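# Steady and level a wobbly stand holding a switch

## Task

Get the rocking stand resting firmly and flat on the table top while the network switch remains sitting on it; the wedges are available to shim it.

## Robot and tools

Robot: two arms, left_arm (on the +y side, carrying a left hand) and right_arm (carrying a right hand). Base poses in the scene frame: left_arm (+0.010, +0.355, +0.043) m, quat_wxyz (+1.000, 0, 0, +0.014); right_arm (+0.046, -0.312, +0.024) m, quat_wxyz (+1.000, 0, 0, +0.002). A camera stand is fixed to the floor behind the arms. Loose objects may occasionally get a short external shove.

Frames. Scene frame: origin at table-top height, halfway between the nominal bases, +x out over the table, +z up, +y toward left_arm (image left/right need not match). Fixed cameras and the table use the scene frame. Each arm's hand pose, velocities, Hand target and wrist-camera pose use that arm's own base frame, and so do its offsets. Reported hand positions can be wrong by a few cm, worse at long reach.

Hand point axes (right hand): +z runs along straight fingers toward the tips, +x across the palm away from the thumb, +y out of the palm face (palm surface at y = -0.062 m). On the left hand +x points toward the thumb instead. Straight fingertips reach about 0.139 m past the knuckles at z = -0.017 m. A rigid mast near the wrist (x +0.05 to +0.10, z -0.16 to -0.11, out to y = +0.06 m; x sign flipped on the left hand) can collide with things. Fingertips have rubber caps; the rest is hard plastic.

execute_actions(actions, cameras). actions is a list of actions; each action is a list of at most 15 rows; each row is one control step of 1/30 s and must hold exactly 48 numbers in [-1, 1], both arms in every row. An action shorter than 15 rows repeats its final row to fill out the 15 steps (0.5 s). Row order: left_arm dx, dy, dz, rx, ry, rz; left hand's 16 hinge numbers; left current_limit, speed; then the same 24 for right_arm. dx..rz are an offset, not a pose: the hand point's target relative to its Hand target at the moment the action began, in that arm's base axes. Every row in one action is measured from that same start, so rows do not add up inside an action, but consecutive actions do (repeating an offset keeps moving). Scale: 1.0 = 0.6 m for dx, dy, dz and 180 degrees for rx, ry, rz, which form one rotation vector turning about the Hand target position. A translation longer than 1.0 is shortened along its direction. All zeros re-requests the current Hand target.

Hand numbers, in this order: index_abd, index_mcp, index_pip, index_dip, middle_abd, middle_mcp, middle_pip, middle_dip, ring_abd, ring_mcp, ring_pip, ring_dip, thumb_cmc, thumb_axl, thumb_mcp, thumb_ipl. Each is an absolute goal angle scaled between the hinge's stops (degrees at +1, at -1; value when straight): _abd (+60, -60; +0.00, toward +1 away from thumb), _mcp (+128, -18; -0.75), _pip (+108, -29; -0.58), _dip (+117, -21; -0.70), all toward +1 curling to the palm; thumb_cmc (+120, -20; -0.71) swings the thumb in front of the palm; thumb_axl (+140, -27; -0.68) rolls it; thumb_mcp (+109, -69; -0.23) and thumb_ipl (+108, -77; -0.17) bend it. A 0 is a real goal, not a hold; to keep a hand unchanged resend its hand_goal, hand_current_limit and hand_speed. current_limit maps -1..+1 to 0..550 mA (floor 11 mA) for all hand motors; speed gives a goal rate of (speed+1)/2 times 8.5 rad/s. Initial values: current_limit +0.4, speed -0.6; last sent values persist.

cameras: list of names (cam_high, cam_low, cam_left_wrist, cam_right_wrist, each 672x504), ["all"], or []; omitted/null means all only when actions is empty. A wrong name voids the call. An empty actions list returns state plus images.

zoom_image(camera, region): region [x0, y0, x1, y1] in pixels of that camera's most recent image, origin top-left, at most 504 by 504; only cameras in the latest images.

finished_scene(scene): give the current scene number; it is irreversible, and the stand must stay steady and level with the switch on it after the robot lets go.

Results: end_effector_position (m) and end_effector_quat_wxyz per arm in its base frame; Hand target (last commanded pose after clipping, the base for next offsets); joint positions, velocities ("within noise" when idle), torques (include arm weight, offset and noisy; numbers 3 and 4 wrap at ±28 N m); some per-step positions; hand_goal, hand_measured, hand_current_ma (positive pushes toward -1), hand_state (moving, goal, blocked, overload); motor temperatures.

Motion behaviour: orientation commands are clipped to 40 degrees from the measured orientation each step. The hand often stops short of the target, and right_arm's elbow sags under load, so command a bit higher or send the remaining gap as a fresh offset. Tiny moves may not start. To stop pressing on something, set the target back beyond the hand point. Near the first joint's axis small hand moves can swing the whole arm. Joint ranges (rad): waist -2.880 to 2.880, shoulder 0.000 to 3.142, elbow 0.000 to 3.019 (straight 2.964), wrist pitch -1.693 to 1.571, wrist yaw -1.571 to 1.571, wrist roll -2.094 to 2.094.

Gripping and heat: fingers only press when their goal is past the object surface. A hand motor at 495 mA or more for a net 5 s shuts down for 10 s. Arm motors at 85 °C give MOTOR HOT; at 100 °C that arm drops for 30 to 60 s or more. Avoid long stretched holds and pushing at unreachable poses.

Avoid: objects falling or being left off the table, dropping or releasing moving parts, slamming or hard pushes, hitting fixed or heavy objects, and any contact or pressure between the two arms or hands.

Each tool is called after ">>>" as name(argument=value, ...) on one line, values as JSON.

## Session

>>> execute_actions(actions=[])

>>> zoom_image(camera="cam_low", region=[260, 200, 480, 360])

>>> zoom_image(camera="cam_high", region=[240, 120, 560, 360])

Scene clock: 0.00 s.
left_arm: end_effector_position=(+0.3343, +0.1894, +0.2108) hand_goal=(+0.000, -0.754, -0.576, -0.696, +0.000, -0.754, -0.576, -0.696, +0.000, -0.754, -0.576, -0.696, -0.714, -0.678, -0.226, -0.168) hand_measured=(+0.000, -0.754, -0.576, -0.696, +0.000, -0.754, -0.576, -0.696, +0.000, -0.754, -0.576, -0.696, -0.714, -0.678, -0.226, -0.168) hand_current_ma=(+0, +0, +0, +0, +0, +0, +0, +0, +0, +0, +0, +0, +0, +0, +0, +0) hand_state=(goal, goal, goal, goal, goal, goal, goal, goal, goal, goal, goal, goal, goal, goal, goal, goal) hand_current_limit=0.40 hand_speed=-0.60 end_effector_quat_wxyz=(+0.356, -0.210, +0.836, +0.362) | right_arm: end_effector_position=(+0.4925, +0.1950, +0.2952) hand_goal=(+0.000, -0.754, -0.576, -0.696, +0.000, -0.754, -0.576, -0.696, +0.000, -0.754, -0.576, -0.696, -0.714, -0.678, -0.226, -0.168) hand_measured=(+0.000, -0.754, -0.576, -0.696, +0.000, -0.754, -0.576, -0.696, +0.000, -0.754, -0.576, -0.696, -0.714, -0.678, -0.226, -0.168) hand_current_ma=(+0, +0, +0, +0, +0, +0, +0, +0, +0, +0, +0, +0, +0, +0, +0, +0) hand_state=(goal, goal, goal, goal, goal, goal, goal, goal, goal, goal, goal, goal, goal, goal, goal, goal) hand_current_limit=0.40 hand_speed=-0.60 end_effector_quat_wxyz=(+0.262, -0.118, +0.958, -0.012)
Joint positions: left_arm=[0.018 1.167 0.682 -0.331 -0.842 -1.694] | right_arm=[0.244 1.331 1.306 -1.021 0.084 -1.595]
Joint velocities: within noise
Joint torques (N m): no reading
Motor temperatures (°C): left_arm=[31 33 42 33 31 31] | right_arm=[31 31 49 31 31 33]
Heat: left arm: hottest elbow 42 °C; right arm: hottest elbow 49 °C.
Hand target: left_arm +0.3420, +0.1896, +0.2216; +0.368, -0.215, +0.830, +0.359 | right_arm +0.4982, +0.1965, +0.3084; +0.275, -0.117, +0.954, -0.010

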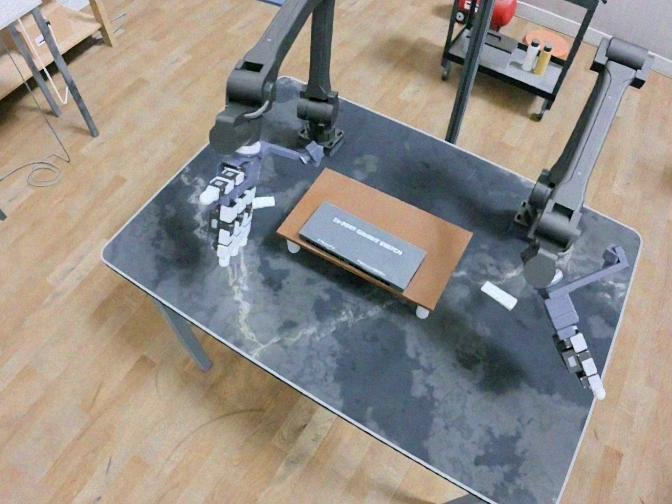

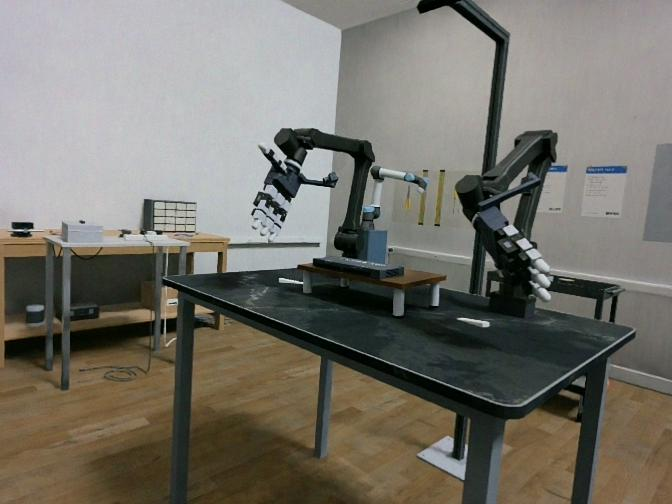

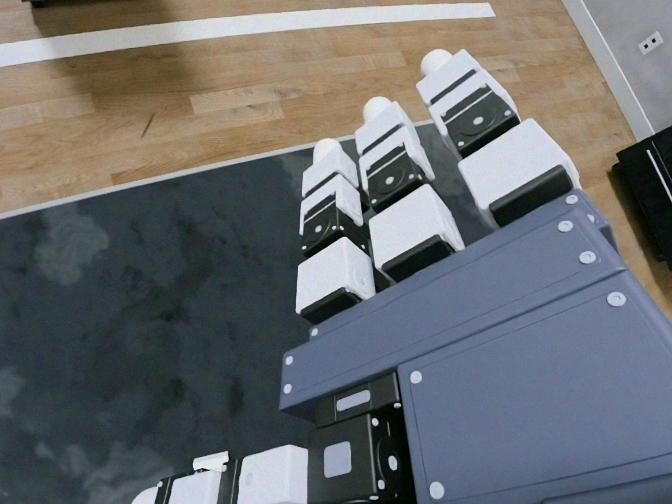

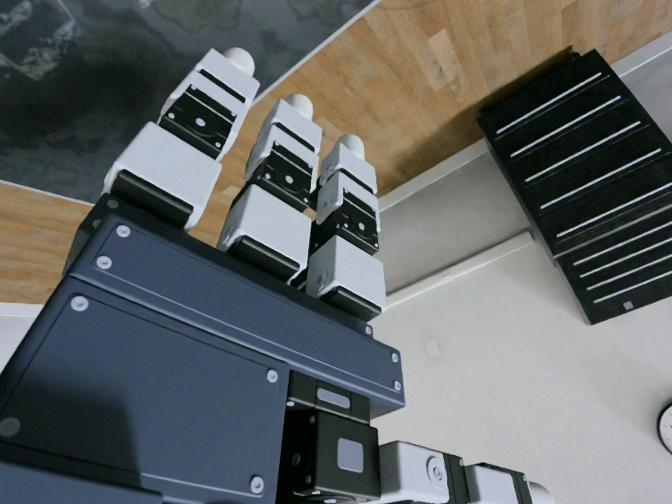

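Scaled by 2.291 from the camera's 672x504 image, which has a finer 960x720 frame.

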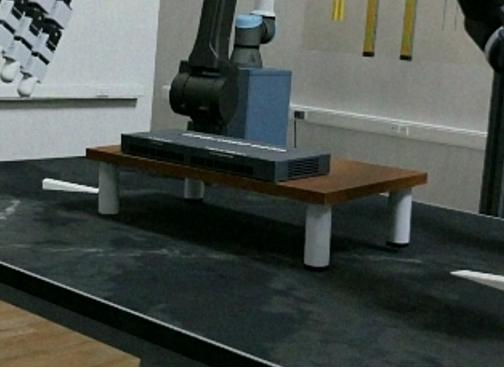

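Scaled by 1.575 from the camera's 672x504 image, which has a finer 960x720 frame.

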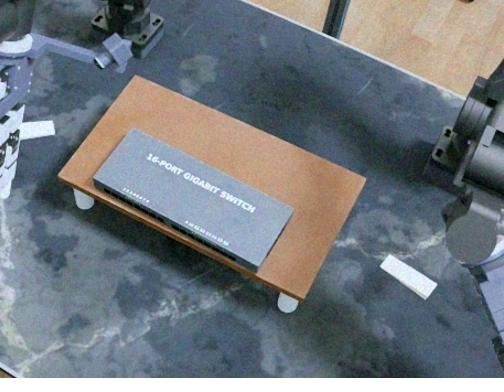

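>>> zoom_image(camera="cam_low", region=[370, 250, 450, 330])

>>> zoom_image(camera="cam_low", region=[290, 240, 370, 320])

>>> zoom_image(camera="cam_low", region=[440, 290, 500, 350])

>>> zoom_image(camera="cam_low", region=[260, 250, 320, 310])

Scaled by 6.300 from the camera's 672x504 image, which has a finer 960x720 frame.

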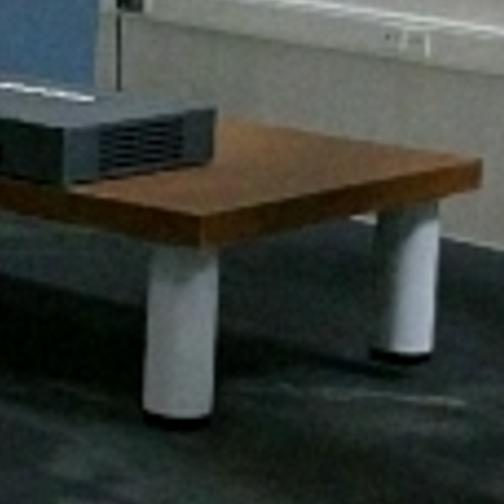

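Scaled by 6.300 from the camera's 672x504 image, which has a finer 960x720 frame.

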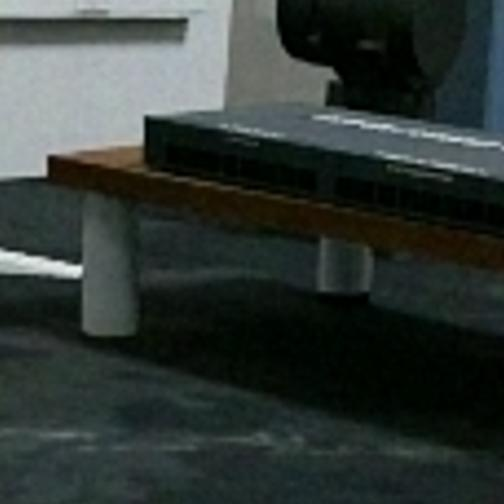

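Scaled by 8.400 from the camera's 672x504 image, which has a finer 960x720 frame.

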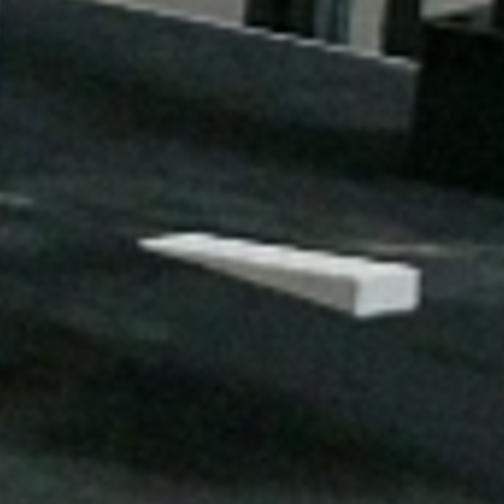

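Scaled by 8.400 from the camera's 672x504 image, which has a finer 960x720 frame.

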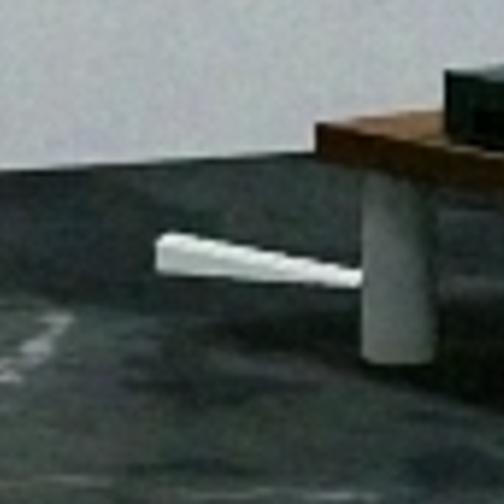

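>>> execute_actions(actions=[[[0,-0.02,0.08,-0.0535,0.108,-0.108,0,-0.3,-0.2,-0.696,0,-0.3,-0.2,-0.696,0,-0.754,-0.576,-0.696,-0.714,-0.678,-0.226,-0.168,0.4,-0.6,0,0,0,0,0,0,0,-0.754,-0.576,-0.696,0,-0.754,-0.576,-0.696,0,-0.754,-0.576,-0.696,-0.714,-0.678,-0.226,-0.168,0.4,-0.6]],[[-0.03,-0.06,0.03,-0.0535,0.108,-0.108,0,0,0.08,-0.696,0,0,0.08,-0.696,0,-0.754,-0.576,-0.696,-0.714,-0.678,-0.226,-0.168,0.4,-0.6,0,0,0,0,0,0,0,-0.754,-0.576,-0.696,0,-0.754,-0.576,-0.696,0,-0.754,-0.576,-0.696,-0.714,-0.678,-0.226,-0.168,0.4,-0.6]],[[-0.03,-0.06,-0.03,-0.0535,0.108,-0.108,0,0,0.08,-0.696,0,0,0.08,-0.696,0,-0.754,-0.576,-0.696,-0.714,-0.678,-0.226,-0.168,0.4,-0.6,0,0,0,0,0,0,0,-0.754,-0.576,-0.696,0,-0.754,-0.576,-0.696,0,-0.754,-0.576,-0.696,-0.714,-0.678,-0.226,-0.168,0.4,-0.6]],[[-0.02,-0.13,-0.03,0,0,0,0,0,0.08,-0.696,0,0,0.08,-0.696,0,-0.754,-0.576,-0.696,-0.714,-0.678,-0.226,-0.168,0.4,-0.6,0,0,0,0,0,0,0,-0.754,-0.576,-0.696,0,-0.754,-0.576,-0.696,0,-0.754,-0.576,-0.696,-0.714,-0.678,-0.226,-0.168,0.4,-0.6]],[[-0.03,-0.13,-0.02,0,0,0,0,0,0.08,-0.696,0,0,0.08,-0.696,0,-0.754,-0.576,-0.696,-0.714,-0.678,-0.226,-0.168,0.4,-0.6,0,0,0,0,0,0,0,-0.754,-0.576,-0.696,0,-0.754,-0.576,-0.696,0,-0.754,-0.576,-0.696,-0.714,-0.678,-0.226,-0.168,0.4,-0.6]]], cameras=["cam_low","cam_high"])

>>> zoom_image(camera="cam_high", region=[390, 180, 520, 310])

Scene clock: 41.07 s.
left_arm: end_effector_position=(+0.2711, -0.0447, +0.2388) hand_goal=(+0.000, +0.000, +0.080, -0.696, +0.000, +0.000, +0.080, -0.696, +0.000, -0.754, -0.576, -0.696, -0.714, -0.678, -0.226, -0.168) hand_measured=(+0.000, -0.014, +0.074, -0.696, +0.000, -0.012, +0.072, -0.696, +0.000, -0.752, -0.576, -0.696, -0.714, -0.678, -0.224, -0.168) hand_current_ma=(+0, -11, -3, +0, +0, -10, -4, +0, +0, +0, +0, +0, +0, +0, +1, +0) hand_state=(goal, goal, goal, goal, goal, goal, goal, goal, goal, goal, goal, goal, goal, goal, goal, goal) hand_current_limit=0.40 hand_speed=-0.60 end_effector_quat_wxyz=(-0.003, +0.309, +0.951, -0.002) | right_arm: end_effector_position=(+0.4925, +0.1950, +0.2952) hand_goal=(+0.000, -0.754, -0.576, -0.696, +0.000, -0.754, -0.576, -0.696, +0.000, -0.754, -0.576, -0.696, -0.714, -0.678, -0.226, -0.168) hand_measured=(+0.000, -0.754, -0.576, -0.696, +0.000, -0.754, -0.576, -0.696, +0.000, -0.754, -0.576, -0.696, -0.714, -0.678, -0.224, -0.168) hand_current_ma=(+0, +0, +0, +0, +0, +0, +0, +0, +0, +0, +0, +0, +0, +0, +1, +0) hand_state=(goal, goal, goal, goal, goal, goal, goal, goal, goal, goal, goal, goal, goal, goal, goal, goal) hand_current_limit=0.40 hand_speed=-0.60 end_effector_quat_wxyz=(+0.262, -0.118, +0.958, -0.012)
Joint positions: left_arm=[-0.482 1.045 1.031 -1.563 0.006 -1.425] | right_arm=[0.244 1.331 1.306 -1.021 0.084 -1.595]
Joint torques (N m): left_arm=[-2.37 -3.72 9.84 0.27 -0.39 -0.21] | right_arm=[-0.09 -11.63 9.36 1.76 0.06 0.04]
Motor temperatures (°C): left_arm=[31 33 45 33 31 31] | right_arm=[31 33 55 31 31 33]
Heat: left arm: hottest elbow 45 °C; right arm: hottest elbow 55 °C.
Hand target: left_arm +0.2759, -0.0504, +0.2394; -0.001, +0.308, +0.951, -0.001 | right_arm +0.4982, +0.1965, +0.3084; +0.275, -0.117, +0.954, -0.010
Off the commanded pose: left_arm 0.008 m, 0 deg | right_arm 0.015 m, 2 deg.
Step readings (end_effector_position of left_arm | right_arm):
0: (+0.3343, +0.1894, +0.2106) | (+0.4925, +0.1950, +0.2952)
1: (+0.3349, +0.1890, +0.2097) | (+0.4925, +0.1950, +0.2952)
2: (+0.3379, +0.1868, +0.2064) | (+0.4925, +0.1950, +0.2952)
4: (+0.3367, +0.1810, +0.2026) | (+0.4925, +0.1950, +0.2952)
8: (+0.3253, +0.1726, +0.2177) | (+0.4925, +0.1950, +0.2952)
15: (+0.3327, +0.1720, +0.2542) | (+0.4925, +0.1950, +0.2952)
16: (+0.3332, +0.1711, +0.2545) | (+0.4925, +0.1950, +0.2952)
17: (+0.3336, +0.1672, +0.2516) | (+0.4925, +0.1950, +0.2952)
19: (+0.3273, +0.1569, +0.2441) | (+0.4925, +0.1950, +0.2952)
23: (+0.3112, +0.1429, +0.2447) | (+0.4925, +0.1950, +0.2952)
30: (+0.3142, +0.1366, +0.2700) | (+0.4925, +0.1950, +0.2952)
31: (+0.3141, +0.1355, +0.2704) | (+0.4925, +0.1950, +0.2952)
32: (+0.3128, +0.1307, +0.2685) | (+0.4925, +0.1950, +0.2952)
34: (+0.3038, +0.1185, +0.2619) | (+0.4925, +0.1950, +0.2952)
38: (+0.2905, +0.1045, +0.2540) | (+0.4925, +0.1950, +0.2952)
45: (+0.2934, +0.1022, +0.2516) | (+0.4925, +0.1950, +0.2952)
46: (+0.2934, +0.1018, +0.2515) | (+0.4925, +0.1950, +0.2952)
47: (+0.2938, +0.0991, +0.2513) | (+0.4925, +0.1950, +0.2952)
49: (+0.2958, +0.0847, +0.2509) | (+0.4925, +0.1950, +0.2952)
53: (+0.2981, +0.0426, +0.2481) | (+0.4925, +0.1950, +0.2952)
60: (+0.2939, +0.0303, +0.2476) | (+0.4925, +0.1950, +0.2952)
61: (+0.2933, +0.0298, +0.2476) | (+0.4925, +0.1950, +0.2952)
62: (+0.2924, +0.0272, +0.2473) | (+0.4925, +0.1950, +0.2952)
64: (+0.2895, +0.0089, +0.2442) | (+0.4925, +0.1950, +0.2952)
68: (+0.2802, -0.0345, +0.2387) | (+0.4925, +0.1950, +0.2952)
75: (+0.2736, -0.0454, +0.2396) | (+0.4925, +0.1950, +0.2952)
Images, in order (width x height): cam_high 672x504, cam_low 672x504.

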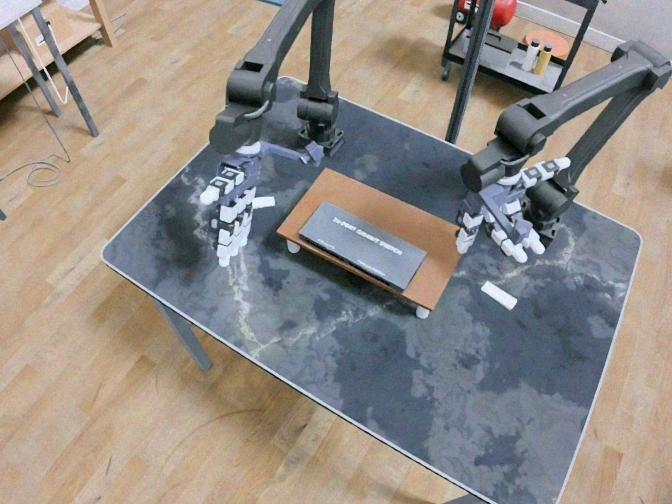

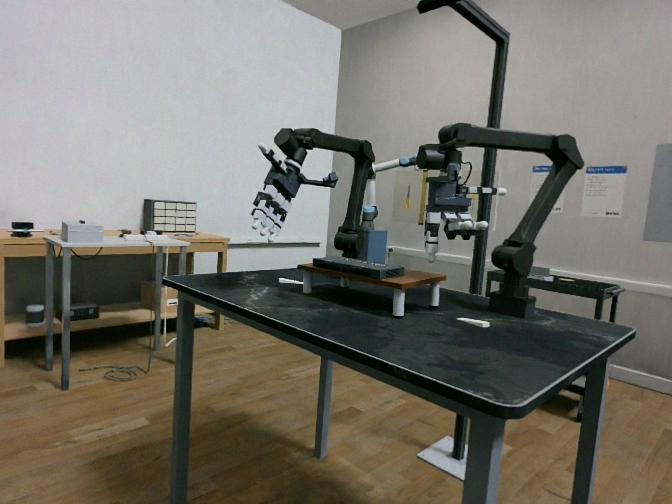

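Scaled by 3.877 from the camera's 672x504 image, which has a finer 960x720 frame.

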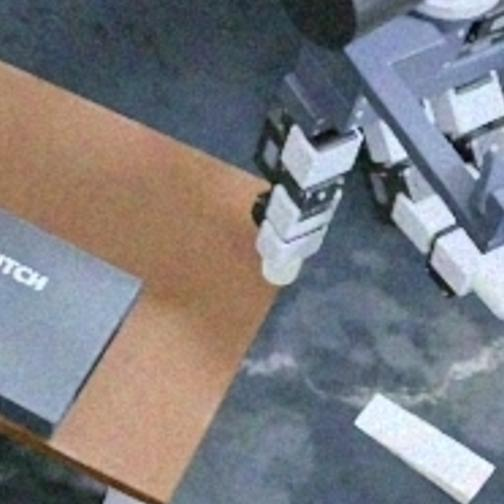

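>>> execute_actions(actions=[[[-0.05,-0.03,-0.03,0,0,0,0,0,0.08,-0.696,0,0,0.08,-0.696,0,-0.754,-0.576,-0.696,-0.714,-0.678,-0.226,-0.168,0.4,-0.6,0,0,0,0,0,0,0,-0.754,-0.576,-0.696,0,-0.754,-0.576,-0.696,0,-0.754,-0.576,-0.696,-0.714,-0.678,-0.226,-0.168,0.4,-0.6]],[[-0.05,-0.03,-0.025,0,0,0,0,0,0.08,-0.696,0,0,0.08,-0.696,0,-0.754,-0.576,-0.696,-0.714,-0.678,-0.226,-0.168,0.4,-0.6,0,0,0,0,0,0,0,-0.754,-0.576,-0.696,0,-0.754,-0.576,-0.696,0,-0.754,-0.576,-0.696,-0.714,-0.678,-0.226,-0.168,0.4,-0.6]]], cameras=["cam_low","cam_high"])

>>> zoom_image(camera="cam_high", region=[390, 180, 520, 310])

>>> zoom_image(camera="cam_low", region=[370, 230, 470, 330])

Scene clock: 64.60 s.
left_arm: end_effector_position=(+0.2160, -0.0829, +0.2026) hand_goal=(+0.000, +0.000, +0.080, -0.696, +0.000, +0.000, +0.080, -0.696, +0.000, -0.754, -0.576, -0.696, -0.714, -0.678, -0.226, -0.168) hand_measured=(+0.000, -0.012, +0.074, -0.696, +0.000, -0.012, +0.072, -0.696, +0.000, -0.752, -0.576, -0.696, -0.714, -0.678, -0.224, -0.168) hand_current_ma=(+0, -10, -3, +0, +0, -9, -4, +0, +0, +0, +0, +0, +0, +0, +1, +0) hand_state=(goal, goal, goal, goal, goal, goal, goal, goal, goal, goal, goal, goal, goal, goal, goal, goal) hand_current_limit=0.40 hand_speed=-0.60 end_effector_quat_wxyz=(-0.013, +0.308, +0.951, +0.003) | right_arm: end_effector_position=(+0.4925, +0.1950, +0.2952) hand_goal=(+0.000, -0.754, -0.576, -0.696, +0.000, -0.754, -0.576, -0.696, +0.000, -0.754, -0.576, -0.696, -0.714, -0.678, -0.226, -0.168) hand_measured=(+0.000, -0.754, -0.576, -0.696, +0.000, -0.754, -0.576, -0.696, +0.000, -0.754, -0.576, -0.696, -0.714, -0.678, -0.224, -0.168) hand_current_ma=(+0, +0, +0, +0, +0, +0, +0, +0, +0, +0, +0, +0, +0, +0, +1, +0) hand_state=(goal, goal, goal, goal, goal, goal, goal, goal, goal, goal, goal, goal, goal, goal, goal, goal) hand_current_limit=0.40 hand_speed=-0.60 end_effector_quat_wxyz=(+0.262, -0.118, +0.958, -0.012)
Joint positions: left_arm=[-0.724 0.999 0.905 -1.503 0.005 -1.669] | right_arm=[0.244 1.331 1.306 -1.021 0.084 -1.595]
Joint torques (N m): left_arm=[-2.32 -5.19 9.09 0.16 -0.37 -0.15] | right_arm=[-0.15 -11.69 9.36 1.76 0.05 0.04]
Motor temperatures (°C): left_arm=[31 33 46 33 31 31] | right_arm=[31 33 56 31 31 33]
Heat: left arm: hottest elbow 46 °C; right arm: hottest elbow 56 °C.
Hand target: left_arm +0.2161, -0.0865, +0.2065; +0.000, +0.308, +0.951, -0.001 | right_arm +0.4982, +0.1965, +0.3084; +0.275, -0.117, +0.954, -0.010
Off the commanded pose: left_arm 0.005 m, 2 deg | right_arm 0.015 m, 2 deg.
Step readings (end_effector_position of left_arm | right_arm):
0: (+0.2710, -0.0447, +0.2388) | (+0.4925, +0.1950, +0.2952)
1: (+0.2709, -0.0449, +0.2388) | (+0.4925, +0.1950, +0.2952)
2: (+0.2703, -0.0458, +0.2377) | (+0.4925, +0.1950, +0.2952)
4: (+0.2656, -0.0515, +0.2318) | (+0.4925, +0.1950, +0.2952)
8: (+0.2521, -0.0627, +0.2176) | (+0.4925, +0.1950, +0.2952)
15: (+0.2465, -0.0648, +0.2156) | (+0.4925, +0.1950, +0.2952)
16: (+0.2460, -0.0649, +0.2156) | (+0.4925, +0.1950, +0.2952)
17: (+0.2446, -0.0660, +0.2150) | (+0.4925, +0.1950, +0.2952)
19: (+0.2385, -0.0702, +0.2114) | (+0.4925, +0.1950, +0.2952)
23: (+0.2228, -0.0801, +0.2036) | (+0.4925, +0.1950, +0.2952)
30: (+0.2172, -0.0830, +0.2025) | (+0.4925, +0.1950, +0.2952)
Images, in order (width x height): cam_high 672x504, cam_low 672x504.

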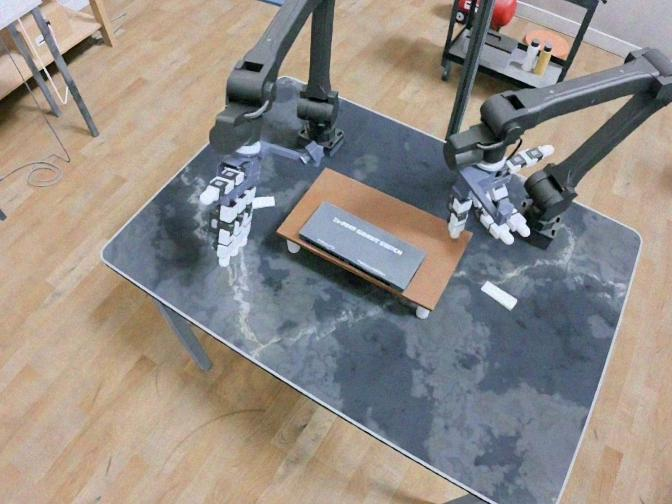

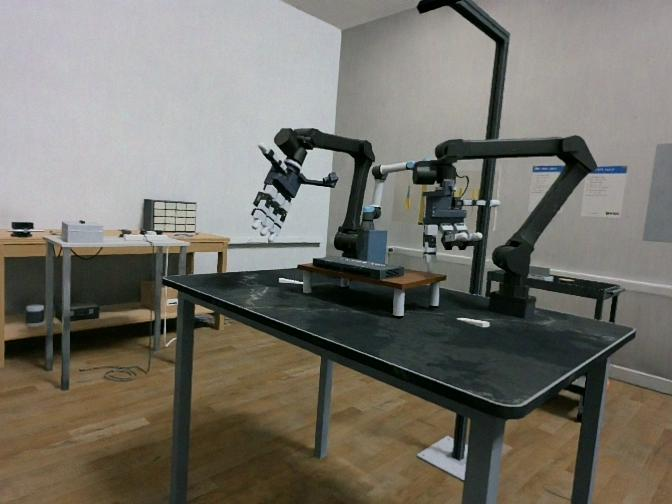

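Scaled by 3.877 from the camera's 672x504 image, which has a finer 960x720 frame.

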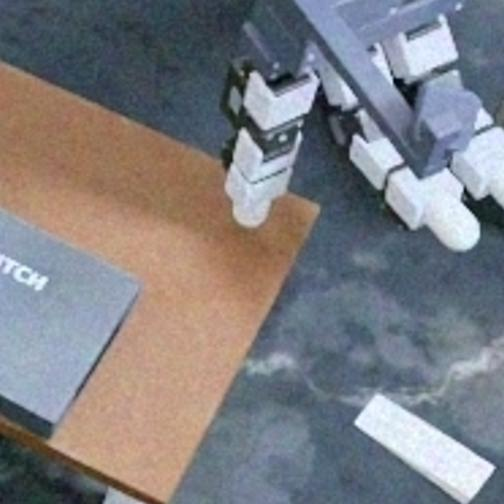

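Scaled by 5.040 from the camera's 672x504 image, which has a finer 960x720 frame.

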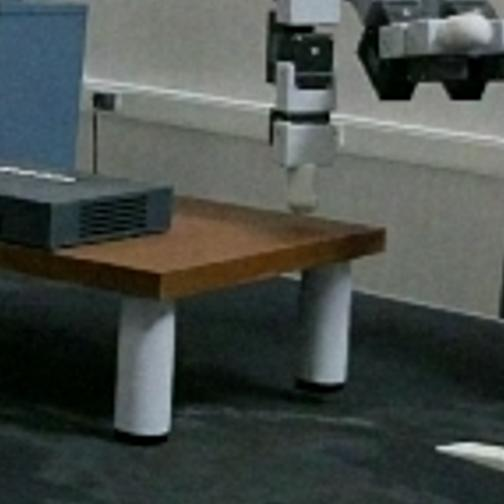

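>>> execute_actions(actions=[[[0,0,-0.05,0,0,0,0,0,0.08,-0.696,0,0,0.08,-0.696,0,-0.754,-0.576,-0.696,-0.714,-0.678,-0.226,-0.168,0.4,-0.6,0,0,0,0,0,0,0,-0.754,-0.576,-0.696,0,-0.754,-0.576,-0.696,0,-0.754,-0.576,-0.696,-0.714,-0.678,-0.226,-0.168,0.4,-0.6]],[[0,0,-0.022,0,0,0,0,0,0.08,-0.696,0,0,0.08,-0.696,0,-0.754,-0.576,-0.696,-0.714,-0.678,-0.226,-0.168,0.4,-0.6,0,0,0,0,0,0,0,-0.754,-0.576,-0.696,0,-0.754,-0.576,-0.696,0,-0.754,-0.576,-0.696,-0.714,-0.678,-0.226,-0.168,0.4,-0.6]]], cameras=["cam_low","cam_high"])

>>> zoom_image(camera="cam_low", region=[370, 230, 470, 330])

>>> zoom_image(camera="cam_low", region=[290, 240, 370, 320])

Scene clock: 77.20 s.
left_arm: end_effector_position=(+0.2191, -0.0854, +0.1824) hand_goal=(+0.000, +0.000, +0.080, -0.696, +0.000, +0.000, +0.080, -0.696, +0.000, -0.754, -0.576, -0.696, -0.714, -0.678, -0.226, -0.168) hand_measured=(+0.000, -0.012, +0.074, -0.696, +0.000, -0.012, +0.074, -0.696, -0.066, -0.752, -0.576, -0.696, -0.714, -0.678, -0.222, -0.168) hand_current_ma=(+0, -10, -3, +0, +0, -10, -3, +0, -102, +0, +0, +0, +0, +0, +2, +0) hand_state=(goal, goal, goal, goal, goal, goal, goal, goal, blocked, goal, goal, goal, goal, goal, goal, goal) hand_current_limit=0.40 hand_speed=-0.60 end_effector_quat_wxyz=(+0.014, +0.306, +0.952, -0.008) | right_arm: end_effector_position=(+0.4925, +0.1950, +0.2952) hand_goal=(+0.000, -0.754, -0.576, -0.696, +0.000, -0.754, -0.576, -0.696, +0.000, -0.754, -0.576, -0.696, -0.714, -0.678, -0.226, -0.168) hand_measured=(+0.000, -0.754, -0.576, -0.696, +0.000, -0.754, -0.576, -0.696, +0.000, -0.754, -0.576, -0.696, -0.714, -0.678, -0.224, -0.168) hand_current_ma=(+0, +0, +0, +0, +0, +0, +0, +0, +0, +0, +0, +0, +0, +0, +1, +0) hand_state=(goal, goal, goal, goal, goal, goal, goal, goal, goal, goal, goal, goal, goal, goal, goal, goal) hand_current_limit=0.40 hand_speed=-0.60 end_effector_quat_wxyz=(+0.262, -0.118, +0.958, -0.012)
Joint positions: left_arm=[-0.725 0.975 0.841 -1.405 0.003 -1.673] | right_arm=[0.244 1.331 1.306 -1.021 0.084 -1.595]
Joint torques (N m): left_arm=[-2.43 -1.79 5.89 0.96 -0.34 -0.1] | right_arm=[-0.26 -11.69 9.35 1.77 0.05 0.04]
Motor temperatures (°C): left_arm=[31 33 46 33 31 31] | right_arm=[31 33 57 31 31 33]
Heat: left arm: hottest elbow 46 °C; right arm: hottest elbow 57 °C.
Hand target: left_arm +0.2160, -0.0864, +0.1632; +0.000, +0.308, +0.951, -0.001 | right_arm +0.4982, +0.1965, +0.3084; +0.275, -0.117, +0.954, -0.010
Off the commanded pose: left_arm 0.019 m, 2 deg | right_arm 0.015 m, 2 deg.
Step readings (end_effector_position of left_arm | right_arm):
0: (+0.2159, -0.0829, +0.2026) | (+0.4925, +0.1950, +0.2952)
1: (+0.2159, -0.0829, +0.2022) | (+0.4925, +0.1950, +0.2952)
2: (+0.2164, -0.0833, +0.2006) | (+0.4925, +0.1950, +0.2952)
4: (+0.2170, -0.0839, +0.1931) | (+0.4925, +0.1950, +0.2952)
8: (+0.2179, -0.0846, +0.1862) | (+0.4925, +0.1950, +0.2952)
15: (+0.2181, -0.0847, +0.1852) | (+0.4925, +0.1950, +0.2952)
16: (+0.2181, -0.0847, +0.1850) | (+0.4925, +0.1950, +0.2952)
17: (+0.2183, -0.0849, +0.1845) | (+0.4925, +0.1950, +0.2952)
19: (+0.2188, -0.0853, +0.1836) | (+0.4925, +0.1950, +0.2952)
23: (+0.2188, -0.0852, +0.1827) | (+0.4925, +0.1950, +0.2952)
30: (+0.2190, -0.0854, +0.1824) | (+0.4925, +0.1950, +0.2952)
Images, in order (width x height): cam_high 672x504, cam_low 672x504.

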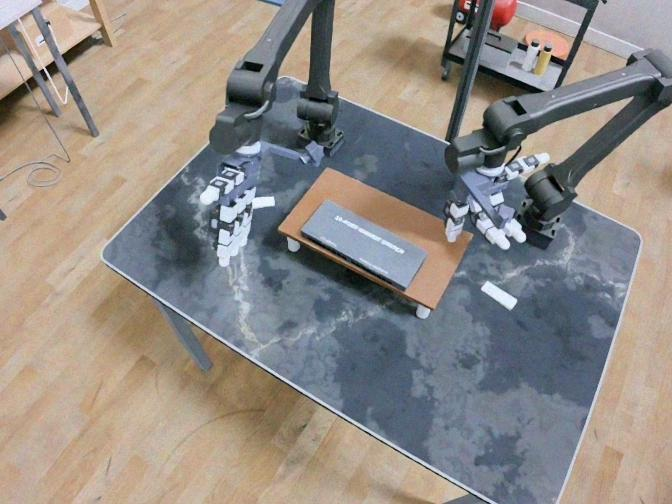

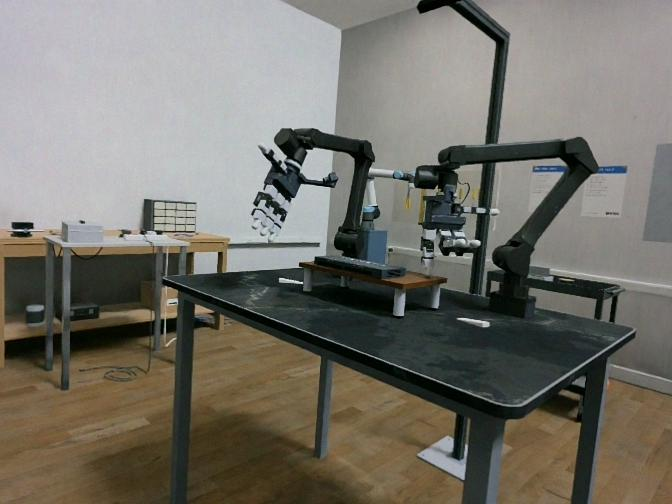

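Scaled by 5.040 from the camera's 672x504 image, which has a finer 960x720 frame.

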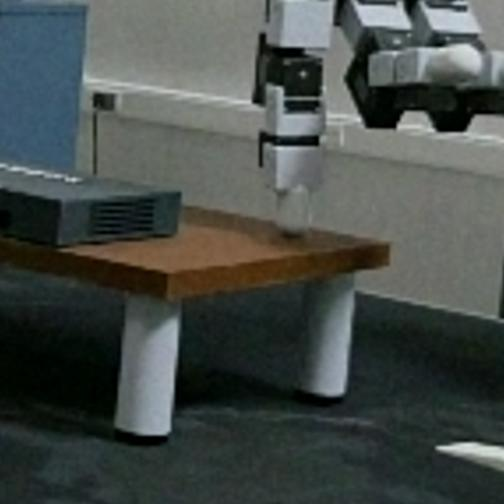

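Scaled by 6.300 from the camera's 672x504 image, which has a finer 960x720 frame.

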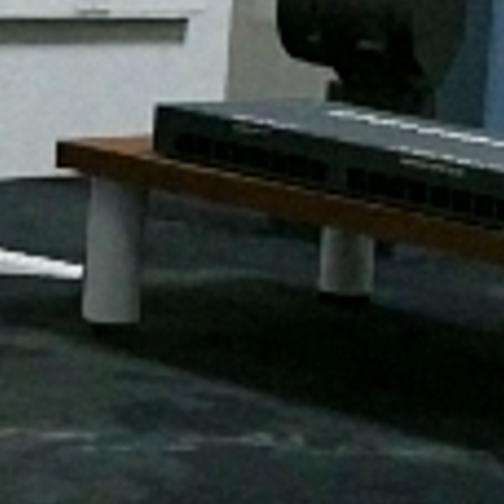

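>>> execute_actions(actions=[[[0,0,0.07,0,0,0,0,0,0.08,-0.696,0,0,0.08,-0.696,0,-0.754,-0.576,-0.696,-0.714,-0.678,-0.226,-0.168,0.4,-0.6,0,0,0,0,0,0,0,-0.754,-0.576,-0.696,0,-0.754,-0.576,-0.696,0,-0.754,-0.576,-0.696,-0.714,-0.678,-0.226,-0.168,0.4,-0.6]],[[0.08,0.0,0.02,0,0,0,0,0,0.08,-0.696,0,0,0.08,-0.696,0,-0.754,-0.576,-0.696,-0.714,-0.678,-0.226,-0.168,0.4,-0.6,0,0,0,0,0,0,0,-0.754,-0.576,-0.696,0,-0.754,-0.576,-0.696,0,-0.754,-0.576,-0.696,-0.714,-0.678,-0.226,-0.168,0.4,-0.6]],[[0.09,0,-0.02,0,0,0,0,0,0.08,-0.696,0,0,0.08,-0.696,0,-0.754,-0.576,-0.696,-0.714,-0.678,-0.226,-0.168,0.4,-0.6,0,0,0,0,0,0,0,-0.754,-0.576,-0.696,0,-0.754,-0.576,-0.696,0,-0.754,-0.576,-0.696,-0.714,-0.678,-0.226,-0.168,0.4,-0.6]],[[0.08,0,-0.02,0,0,0,0,0,0.08,-0.696,0,0,0.08,-0.696,0,-0.754,-0.576,-0.696,-0.714,-0.678,-0.226,-0.168,0.4,-0.6,0,0,0,0,0,0,0,-0.754,-0.576,-0.696,0,-0.754,-0.576,-0.696,0,-0.754,-0.576,-0.696,-0.714,-0.678,-0.226,-0.168,0.4,-0.6]]], cameras=["cam_low","cam_high"])

>>> zoom_image(camera="cam_high", region=[370, 220, 500, 350])

>>> zoom_image(camera="cam_low", region=[370, 230, 470, 330])

Scene clock: 125.07 s.
left_arm: end_effector_position=(+0.3410, -0.0804, +0.1919) hand_goal=(+0.000, +0.000, +0.080, -0.696, +0.000, +0.000, +0.080, -0.696, +0.000, -0.754, -0.576, -0.696, -0.714, -0.678, -0.226, -0.168) hand_measured=(+0.000, -0.012, +0.074, -0.696, +0.000, -0.012, +0.074, -0.696, -0.066, -0.788, -0.596, -0.708, -0.714, -0.678, -0.222, -0.168) hand_current_ma=(+0, -10, -2, +0, +0, -10, -3, +0, -101, -48, -19, -9, +0, +0, +2, +0) hand_state=(goal, goal, goal, goal, goal, goal, goal, goal, blocked, blocked, blocked, goal, goal, goal, goal, goal) hand_current_limit=0.40 hand_speed=-0.60 end_effector_quat_wxyz=(-0.021, +0.312, +0.950, +0.002) | right_arm: end_effector_position=(+0.4925, +0.1950, +0.2952) hand_goal=(+0.000, -0.754, -0.576, -0.696, +0.000, -0.754, -0.576, -0.696, +0.000, -0.754, -0.576, -0.696, -0.714, -0.678, -0.226, -0.168) hand_measured=(+0.000, -0.754, -0.576, -0.696, +0.000, -0.754, -0.576, -0.696, +0.000, -0.754, -0.576, -0.696, -0.714, -0.678, -0.224, -0.168) hand_current_ma=(+0, +0, +0, +0, +0, +0, +0, +0, +0, +0, +0, +0, +0, +0, +1, +0) hand_state=(goal, goal, goal, goal, goal, goal, goal, goal, goal, goal, goal, goal, goal, goal, goal, goal) hand_current_limit=0.40 hand_speed=-0.60 end_effector_quat_wxyz=(+0.262, -0.118, +0.958, -0.012)
Joint positions: left_arm=[-0.481 1.296 1.1 -1.416 0.003 -1.417] | right_arm=[0.244 1.331 1.306 -1.021 0.084 -1.595]
Joint torques (N m): left_arm=[0.26 -5.54 11.97 1.17 -0.38 0.12] | right_arm=[-0.26 -11.63 9.37 1.8 0.05 0.05]
Motor temperatures (°C): left_arm=[31 33 45 33 31 31] | right_arm=[31 34 58 31 31 33]
Heat: left arm: hottest elbow 45 °C; right arm: hottest elbow 58 °C.
Hand target: left_arm +0.3661, -0.0865, +0.1934; +0.000, +0.308, +0.951, -0.001 | right_arm +0.4982, +0.1965, +0.3084; +0.275, -0.117, +0.954, -0.010
Off the commanded pose: left_arm 0.026 m, 2 deg | right_arm 0.015 m, 2 deg.
Step readings (end_effector_position of left_arm | right_arm):
0: (+0.2191, -0.0854, +0.1824) | (+0.4925, +0.1950, +0.2952)
1: (+0.2191, -0.0854, +0.1824) | (+0.4925, +0.1950, +0.2952)
2: (+0.2187, -0.0851, +0.1829) | (+0.4925, +0.1950, +0.2952)
4: (+0.2166, -0.0832, +0.1850) | (+0.4925, +0.1950, +0.2952)
8: (+0.2128, -0.0799, +0.1887) | (+0.4925, +0.1950, +0.2952)
15: (+0.2126, -0.0795, +0.1938) | (+0.4925, +0.1950, +0.2952)
16: (+0.2126, -0.0795, +0.1942) | (+0.4925, +0.1950, +0.2952)
17: (+0.2140, -0.0799, +0.1947) | (+0.4925, +0.1950, +0.2952)
19: (+0.2205, -0.0798, +0.1973) | (+0.4925, +0.1950, +0.2952)
23: (+0.2409, -0.0800, +0.2021) | (+0.4925, +0.1950, +0.2952)
30: (+0.2498, -0.0801, +0.2030) | (+0.4925, +0.1950, +0.2952)
31: (+0.2505, -0.0802, +0.2032) | (+0.4925, +0.1950, +0.2952)
32: (+0.2523, -0.0797, +0.2031) | (+0.4925, +0.1950, +0.2952)
34: (+0.2626, -0.0796, +0.2029) | (+0.4925, +0.1950, +0.2952)
38: (+0.2890, -0.0786, +0.1973) | (+0.4925, +0.1950, +0.2952)
45: (+0.3002, -0.0797, +0.1946) | (+0.4925, +0.1950, +0.2952)
46: (+0.3007, -0.0798, +0.1945) | (+0.4925, +0.1950, +0.2952)
47: (+0.3027, -0.0793, +0.1944) | (+0.4925, +0.1950, +0.2952)
49: (+0.3126, -0.0806, +0.1935) | (+0.4925, +0.1950, +0.2952)
53: (+0.3335, -0.0799, +0.1921) | (+0.4925, +0.1950, +0.2952)
60: (+0.3403, -0.0803, +0.1918) | (+0.4925, +0.1950, +0.2952)
Images, in order (width x height): cam_high 672x504, cam_low 672x504.

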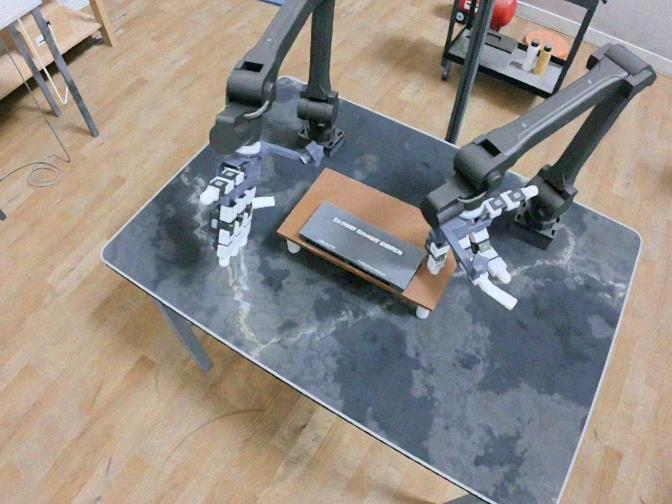

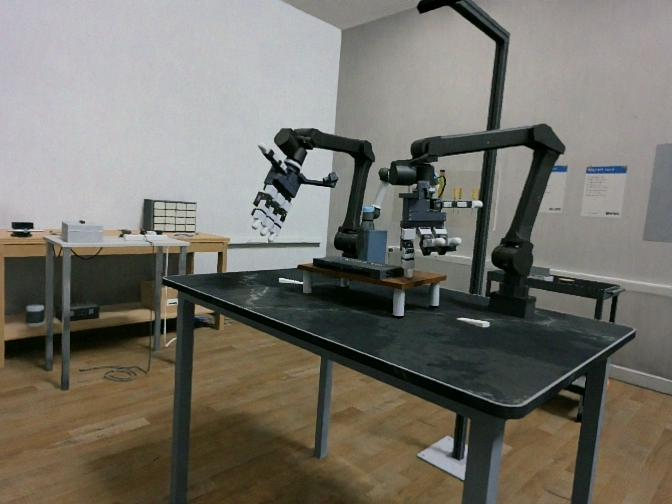

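Scaled by 3.877 from the camera's 672x504 image, which has a finer 960x720 frame.

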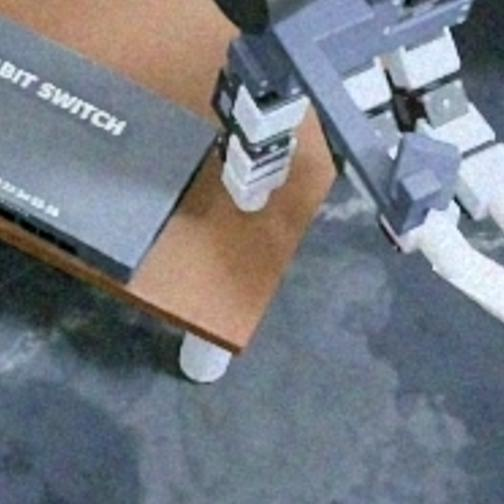

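Scaled by 5.040 from the camera's 672x504 image, which has a finer 960x720 frame.

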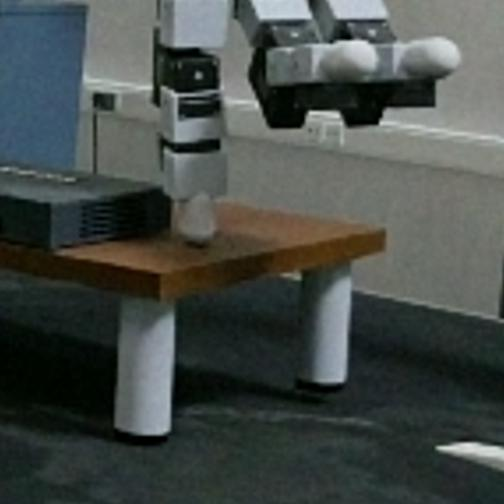

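>>> execute_actions(actions=[[[0,0,0.08,0,0,0,0,0,0.08,-0.696,0,0,0.08,-0.696,0,-0.754,-0.576,-0.696,-0.714,-0.678,-0.226,-0.168,0.4,-0.6,-0.02,-0.02,0.02,-0.0153,0.177,0,0,-0.754,-0.576,-0.696,0,-0.754,-0.576,-0.696,0,-0.754,-0.576,-0.696,-0.714,-0.678,-0.226,-0.168,0.4,-0.6]],[[-0.09,0,0.02,0,0,0,0,0,0.08,-0.696,0,0,0.08,-0.696,0,-0.754,-0.576,-0.696,-0.714,-0.678,-0.226,-0.168,0.4,-0.6,-0.038,-0.05,0.0,0,0,-0.182,0,-0.754,-0.576,-0.696,0,-0.754,-0.576,-0.696,0,-0.3,-0.2,-0.696,-0.714,-0.678,-0.226,-0.168,0.4,-0.6]],[[-0.09,0,-0.02,0,0,0,0,0,0.08,-0.696,0,0,0.08,-0.696,0,-0.754,-0.576,-0.696,-0.714,-0.678,-0.226,-0.168,0.4,-0.6,-0.038,-0.05,0.0,0,0,-0.182,-0.12,-0.754,-0.576,-0.696,0.12,-0.754,-0.576,-0.696,0,0,0.08,-0.696,-0.714,-0.678,-0.226,-0.168,0.4,-0.6]],[[-0.06,0,-0.03,0,0,0,0,0,0.08,-0.696,0,0,0.08,-0.696,0,-0.754,-0.576,-0.696,-0.714,-0.678,-0.226,-0.168,0.4,-0.6,-0.038,-0.05,0.0,0,0,-0.182,-0.12,-0.754,-0.576,-0.696,0.12,-0.754,-0.576,-0.696,0,0,0.08,-0.696,-0.714,-0.678,-0.226,-0.168,0.4,-0.6]],[[0,0,0,0,0,0,0,0,0.08,-0.696,0,0,0.08,-0.696,0,-0.754,-0.576,-0.696,-0.714,-0.678,-0.226,-0.168,0.4,-0.6,-0.038,-0.05,0.0,0,0,-0.182,-0.12,-0.754,-0.576,-0.696,0.12,-0.754,-0.576,-0.696,0,0,0.08,-0.696,-0.714,-0.678,-0.226,-0.168,0.4,-0.6]],[[0,0,0,0,0,0,0,0,0.08,-0.696,0,0,0.08,-0.696,0,-0.754,-0.576,-0.696,-0.714,-0.678,-0.226,-0.168,0.4,-0.6,-0.038,-0.03,0.0,0,0,-0.182,-0.12,-0.754,-0.576,-0.696,0.12,-0.754,-0.576,-0.696,0,0,0.08,-0.696,-0.714,-0.678,-0.226,-0.168,0.4,-0.6]]], cameras=["all"])

>>> zoom_image(camera="cam_high", region=[180, 140, 360, 320])

Scene clock: 190.00 s.
left_arm: end_effector_position=(+0.2219, -0.0828, +0.2193) hand_goal=(+0.000, +0.000, +0.080, -0.696, +0.000, +0.000, +0.080, -0.696, +0.000, -0.754, -0.576, -0.696, -0.714, -0.678, -0.226, -0.168) hand_measured=(+0.000, -0.012, +0.074, -0.696, +0.000, -0.012, +0.074, -0.696, +0.000, -0.754, -0.578, -0.698, -0.714, -0.678, -0.222, -0.168) hand_current_ma=(+0, -9, -2, +0, +0, -9, -3, +0, +0, +0, +0, -1, +0, +0, +2, +0) hand_state=(goal, goal, goal, goal, goal, goal, goal, goal, goal, goal, goal, goal, goal, goal, goal, goal) hand_current_limit=0.40 hand_speed=-0.60 end_effector_quat_wxyz=(-0.013, +0.308, +0.951, +0.003) | right_arm: end_effector_position=(+0.3633, +0.0403, +0.3080) hand_goal=(-0.120, -0.754, -0.576, -0.696, +0.120, -0.754, -0.576, -0.696, +0.000, +0.000, +0.080, -0.696, -0.714, -0.678, -0.226, -0.168) hand_measured=(-0.116, -0.752, -0.576, -0.696, +0.118, -0.752, -0.576, -0.696, +0.000, -0.016, +0.072, -0.696, -0.714, -0.678, -0.222, -0.168) hand_current_ma=(+1, +1, +0, +0, -1, +0, +0, +0, +0, -20, -6, +0, +0, +0, +3, +0) hand_state=(goal, goal, goal, goal, goal, goal, goal, goal, goal, goal, goal, goal, goal, goal, goal, goal) hand_current_limit=0.40 hand_speed=-0.60 end_effector_quat_wxyz=(+0.000, +0.964, +0.264, -0.003)
Joint positions: left_arm=[-0.709 1.008 0.953 -1.542 0.004 -1.654] | right_arm=[0.353 1.294 1.405 -1.688 -0.001 1.389]
Joint torques (N m): left_arm=[-2.32 -5.19 9.22 0.16 -0.37 -0.15] | right_arm=[0.44 -8.06 9.92 0.31 0.27 0.11]
Motor temperatures (°C): left_arm=[31 33 51 33 31 31] | right_arm=[31 34 58 31 31 33]
Heat: left arm: hottest elbow 51 °C; right arm: hottest elbow 58 °C.
Hand target: left_arm +0.2221, -0.0865, +0.2232; +0.000, +0.308, +0.951, -0.001 | right_arm +0.3723, +0.0464, +0.3205; -0.001, +0.965, +0.261, +0.000
Off the commanded pose: left_arm 0.005 m, 1 deg | right_arm 0.017 m, 1 deg.
joint sent to its limit (right arm) — joint 4 (wrist pitch), lower limit. The joint targets still meet the commanded pose.
Step readings (end_effector_position of left_arm | right_arm):
0: (+0.3410, -0.0804, +0.1919) | (+0.4925, +0.1950, +0.2952)
1: (+0.3413, -0.0806, +0.1923) | (+0.4915, +0.1954, +0.2955)
2: (+0.3419, -0.0809, +0.1937) | (+0.4853, +0.1961, +0.2962)
4: (+0.3449, -0.0820, +0.2001) | (+0.4736, +0.1959, +0.3017)
8: (+0.3524, -0.0853, +0.2198) | (+0.4751, +0.1935, +0.3190)
15: (+0.3544, -0.0863, +0.2292) | (+0.4792, +0.1863, +0.3081)
16: (+0.3538, -0.0860, +0.2292) | (+0.4788, +0.1861, +0.3060)
17: (+0.3527, -0.0855, +0.2295) | (+0.4791, +0.1848, +0.3031)
19: (+0.3472, -0.0848, +0.2311) | (+0.4757, +0.1809, +0.2980)
23: (+0.3283, -0.0827, +0.2388) | (+0.4593, +0.1667, +0.2976)
30: (+0.3162, -0.0840, +0.2506) | (+0.4591, +0.1559, +0.3239)
31: (+0.3155, -0.0839, +0.2499) | (+0.4596, +0.1548, +0.3241)
32: (+0.3126, -0.0841, +0.2480) | (+0.4593, +0.1525, +0.3218)
34: (+0.3007, -0.0825, +0.2410) | (+0.4524, +0.1461, +0.3128)
38: (+0.2723, -0.0816, +0.2312) | (+0.4377, +0.1297, +0.3037)
45: (+0.2620, -0.0844, +0.2366) | (+0.4377, +0.1231, +0.3181)
46: (+0.2614, -0.0844, +0.2363) | (+0.4380, +0.1230, +0.3179)
47: (+0.2592, -0.0844, +0.2349) | (+0.4376, +0.1216, +0.3161)
49: (+0.2506, -0.0835, +0.2287) | (+0.4324, +0.1167, +0.3105)
53: (+0.2299, -0.0816, +0.2181) | (+0.4199, +0.1051, +0.3085)
60: (+0.2229, -0.0828, +0.2191) | (+0.4153, +0.0959, +0.3149)
61: (+0.2227, -0.0829, +0.2191) | (+0.4149, +0.0948, +0.3148)
62: (+0.2226, -0.0829, +0.2192) | (+0.4137, +0.0932, +0.3145)
64: (+0.2223, -0.0829, +0.2192) | (+0.4102, +0.0887, +0.3145)
68: (+0.2220, -0.0829, +0.2192) | (+0.4023, +0.0768, +0.3137)
75: (+0.2219, -0.0829, +0.2193) | (+0.3926, +0.0640, +0.3148)
76: (+0.2219, -0.0829, +0.2193) | (+0.3913, +0.0629, +0.3146)
77: (+0.2219, -0.0829, +0.2193) | (+0.3883, +0.0613, +0.3138)
79: (+0.2219, -0.0828, +0.2193) | (+0.3812, +0.0579, +0.3115)
83: (+0.2219, -0.0828, +0.2193) | (+0.3724, +0.0500, +0.3092)
90: (+0.2219, -0.0828, +0.2193) | (+0.3680, +0.0428, +0.3066)

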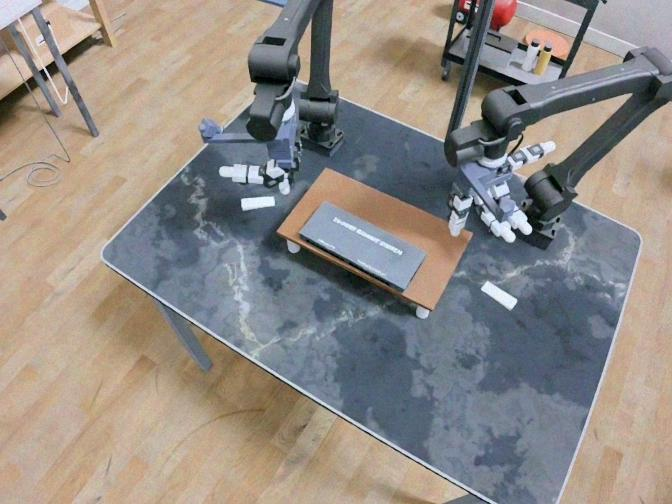

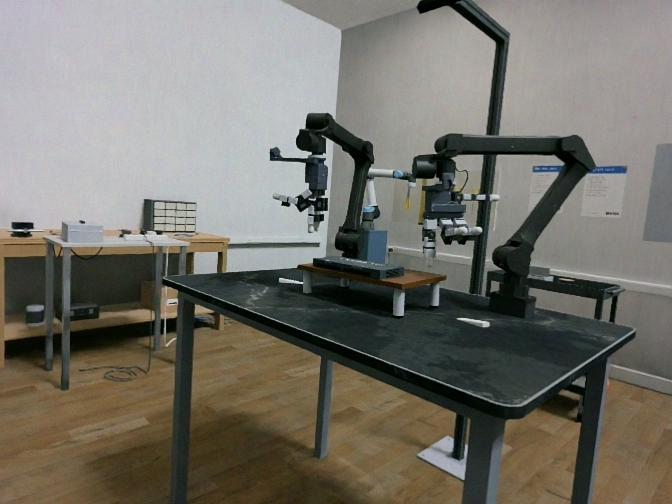

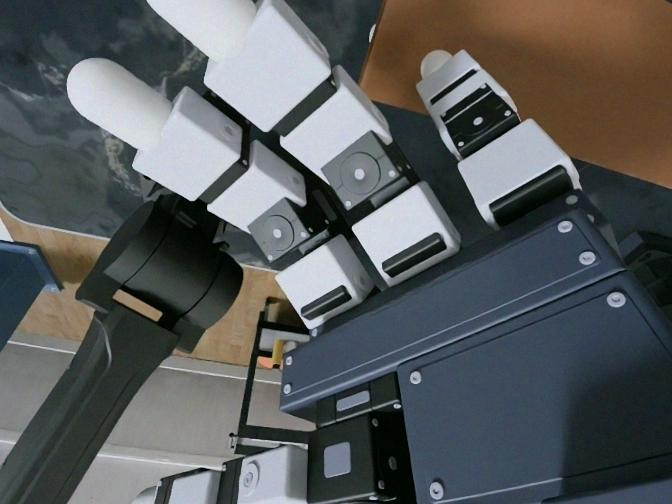

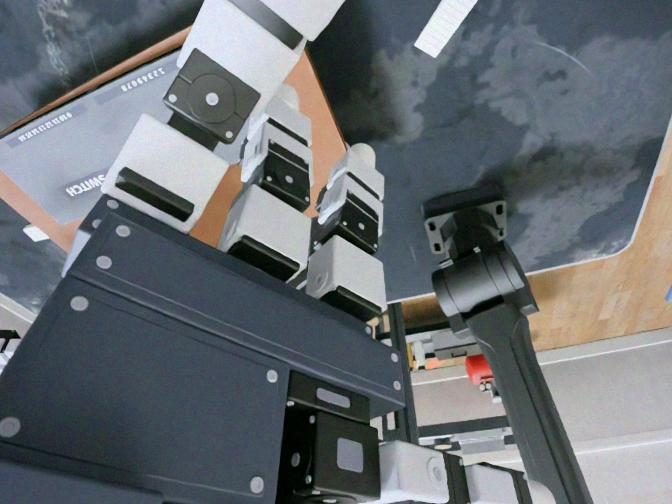

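Scaled by 2.800 from the camera's 672x504 image, which has a finer 960x720 frame.

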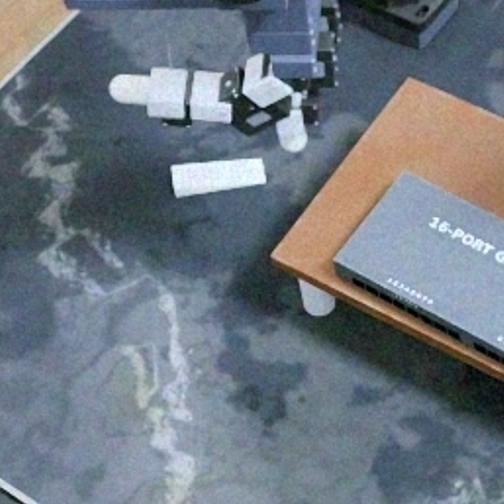

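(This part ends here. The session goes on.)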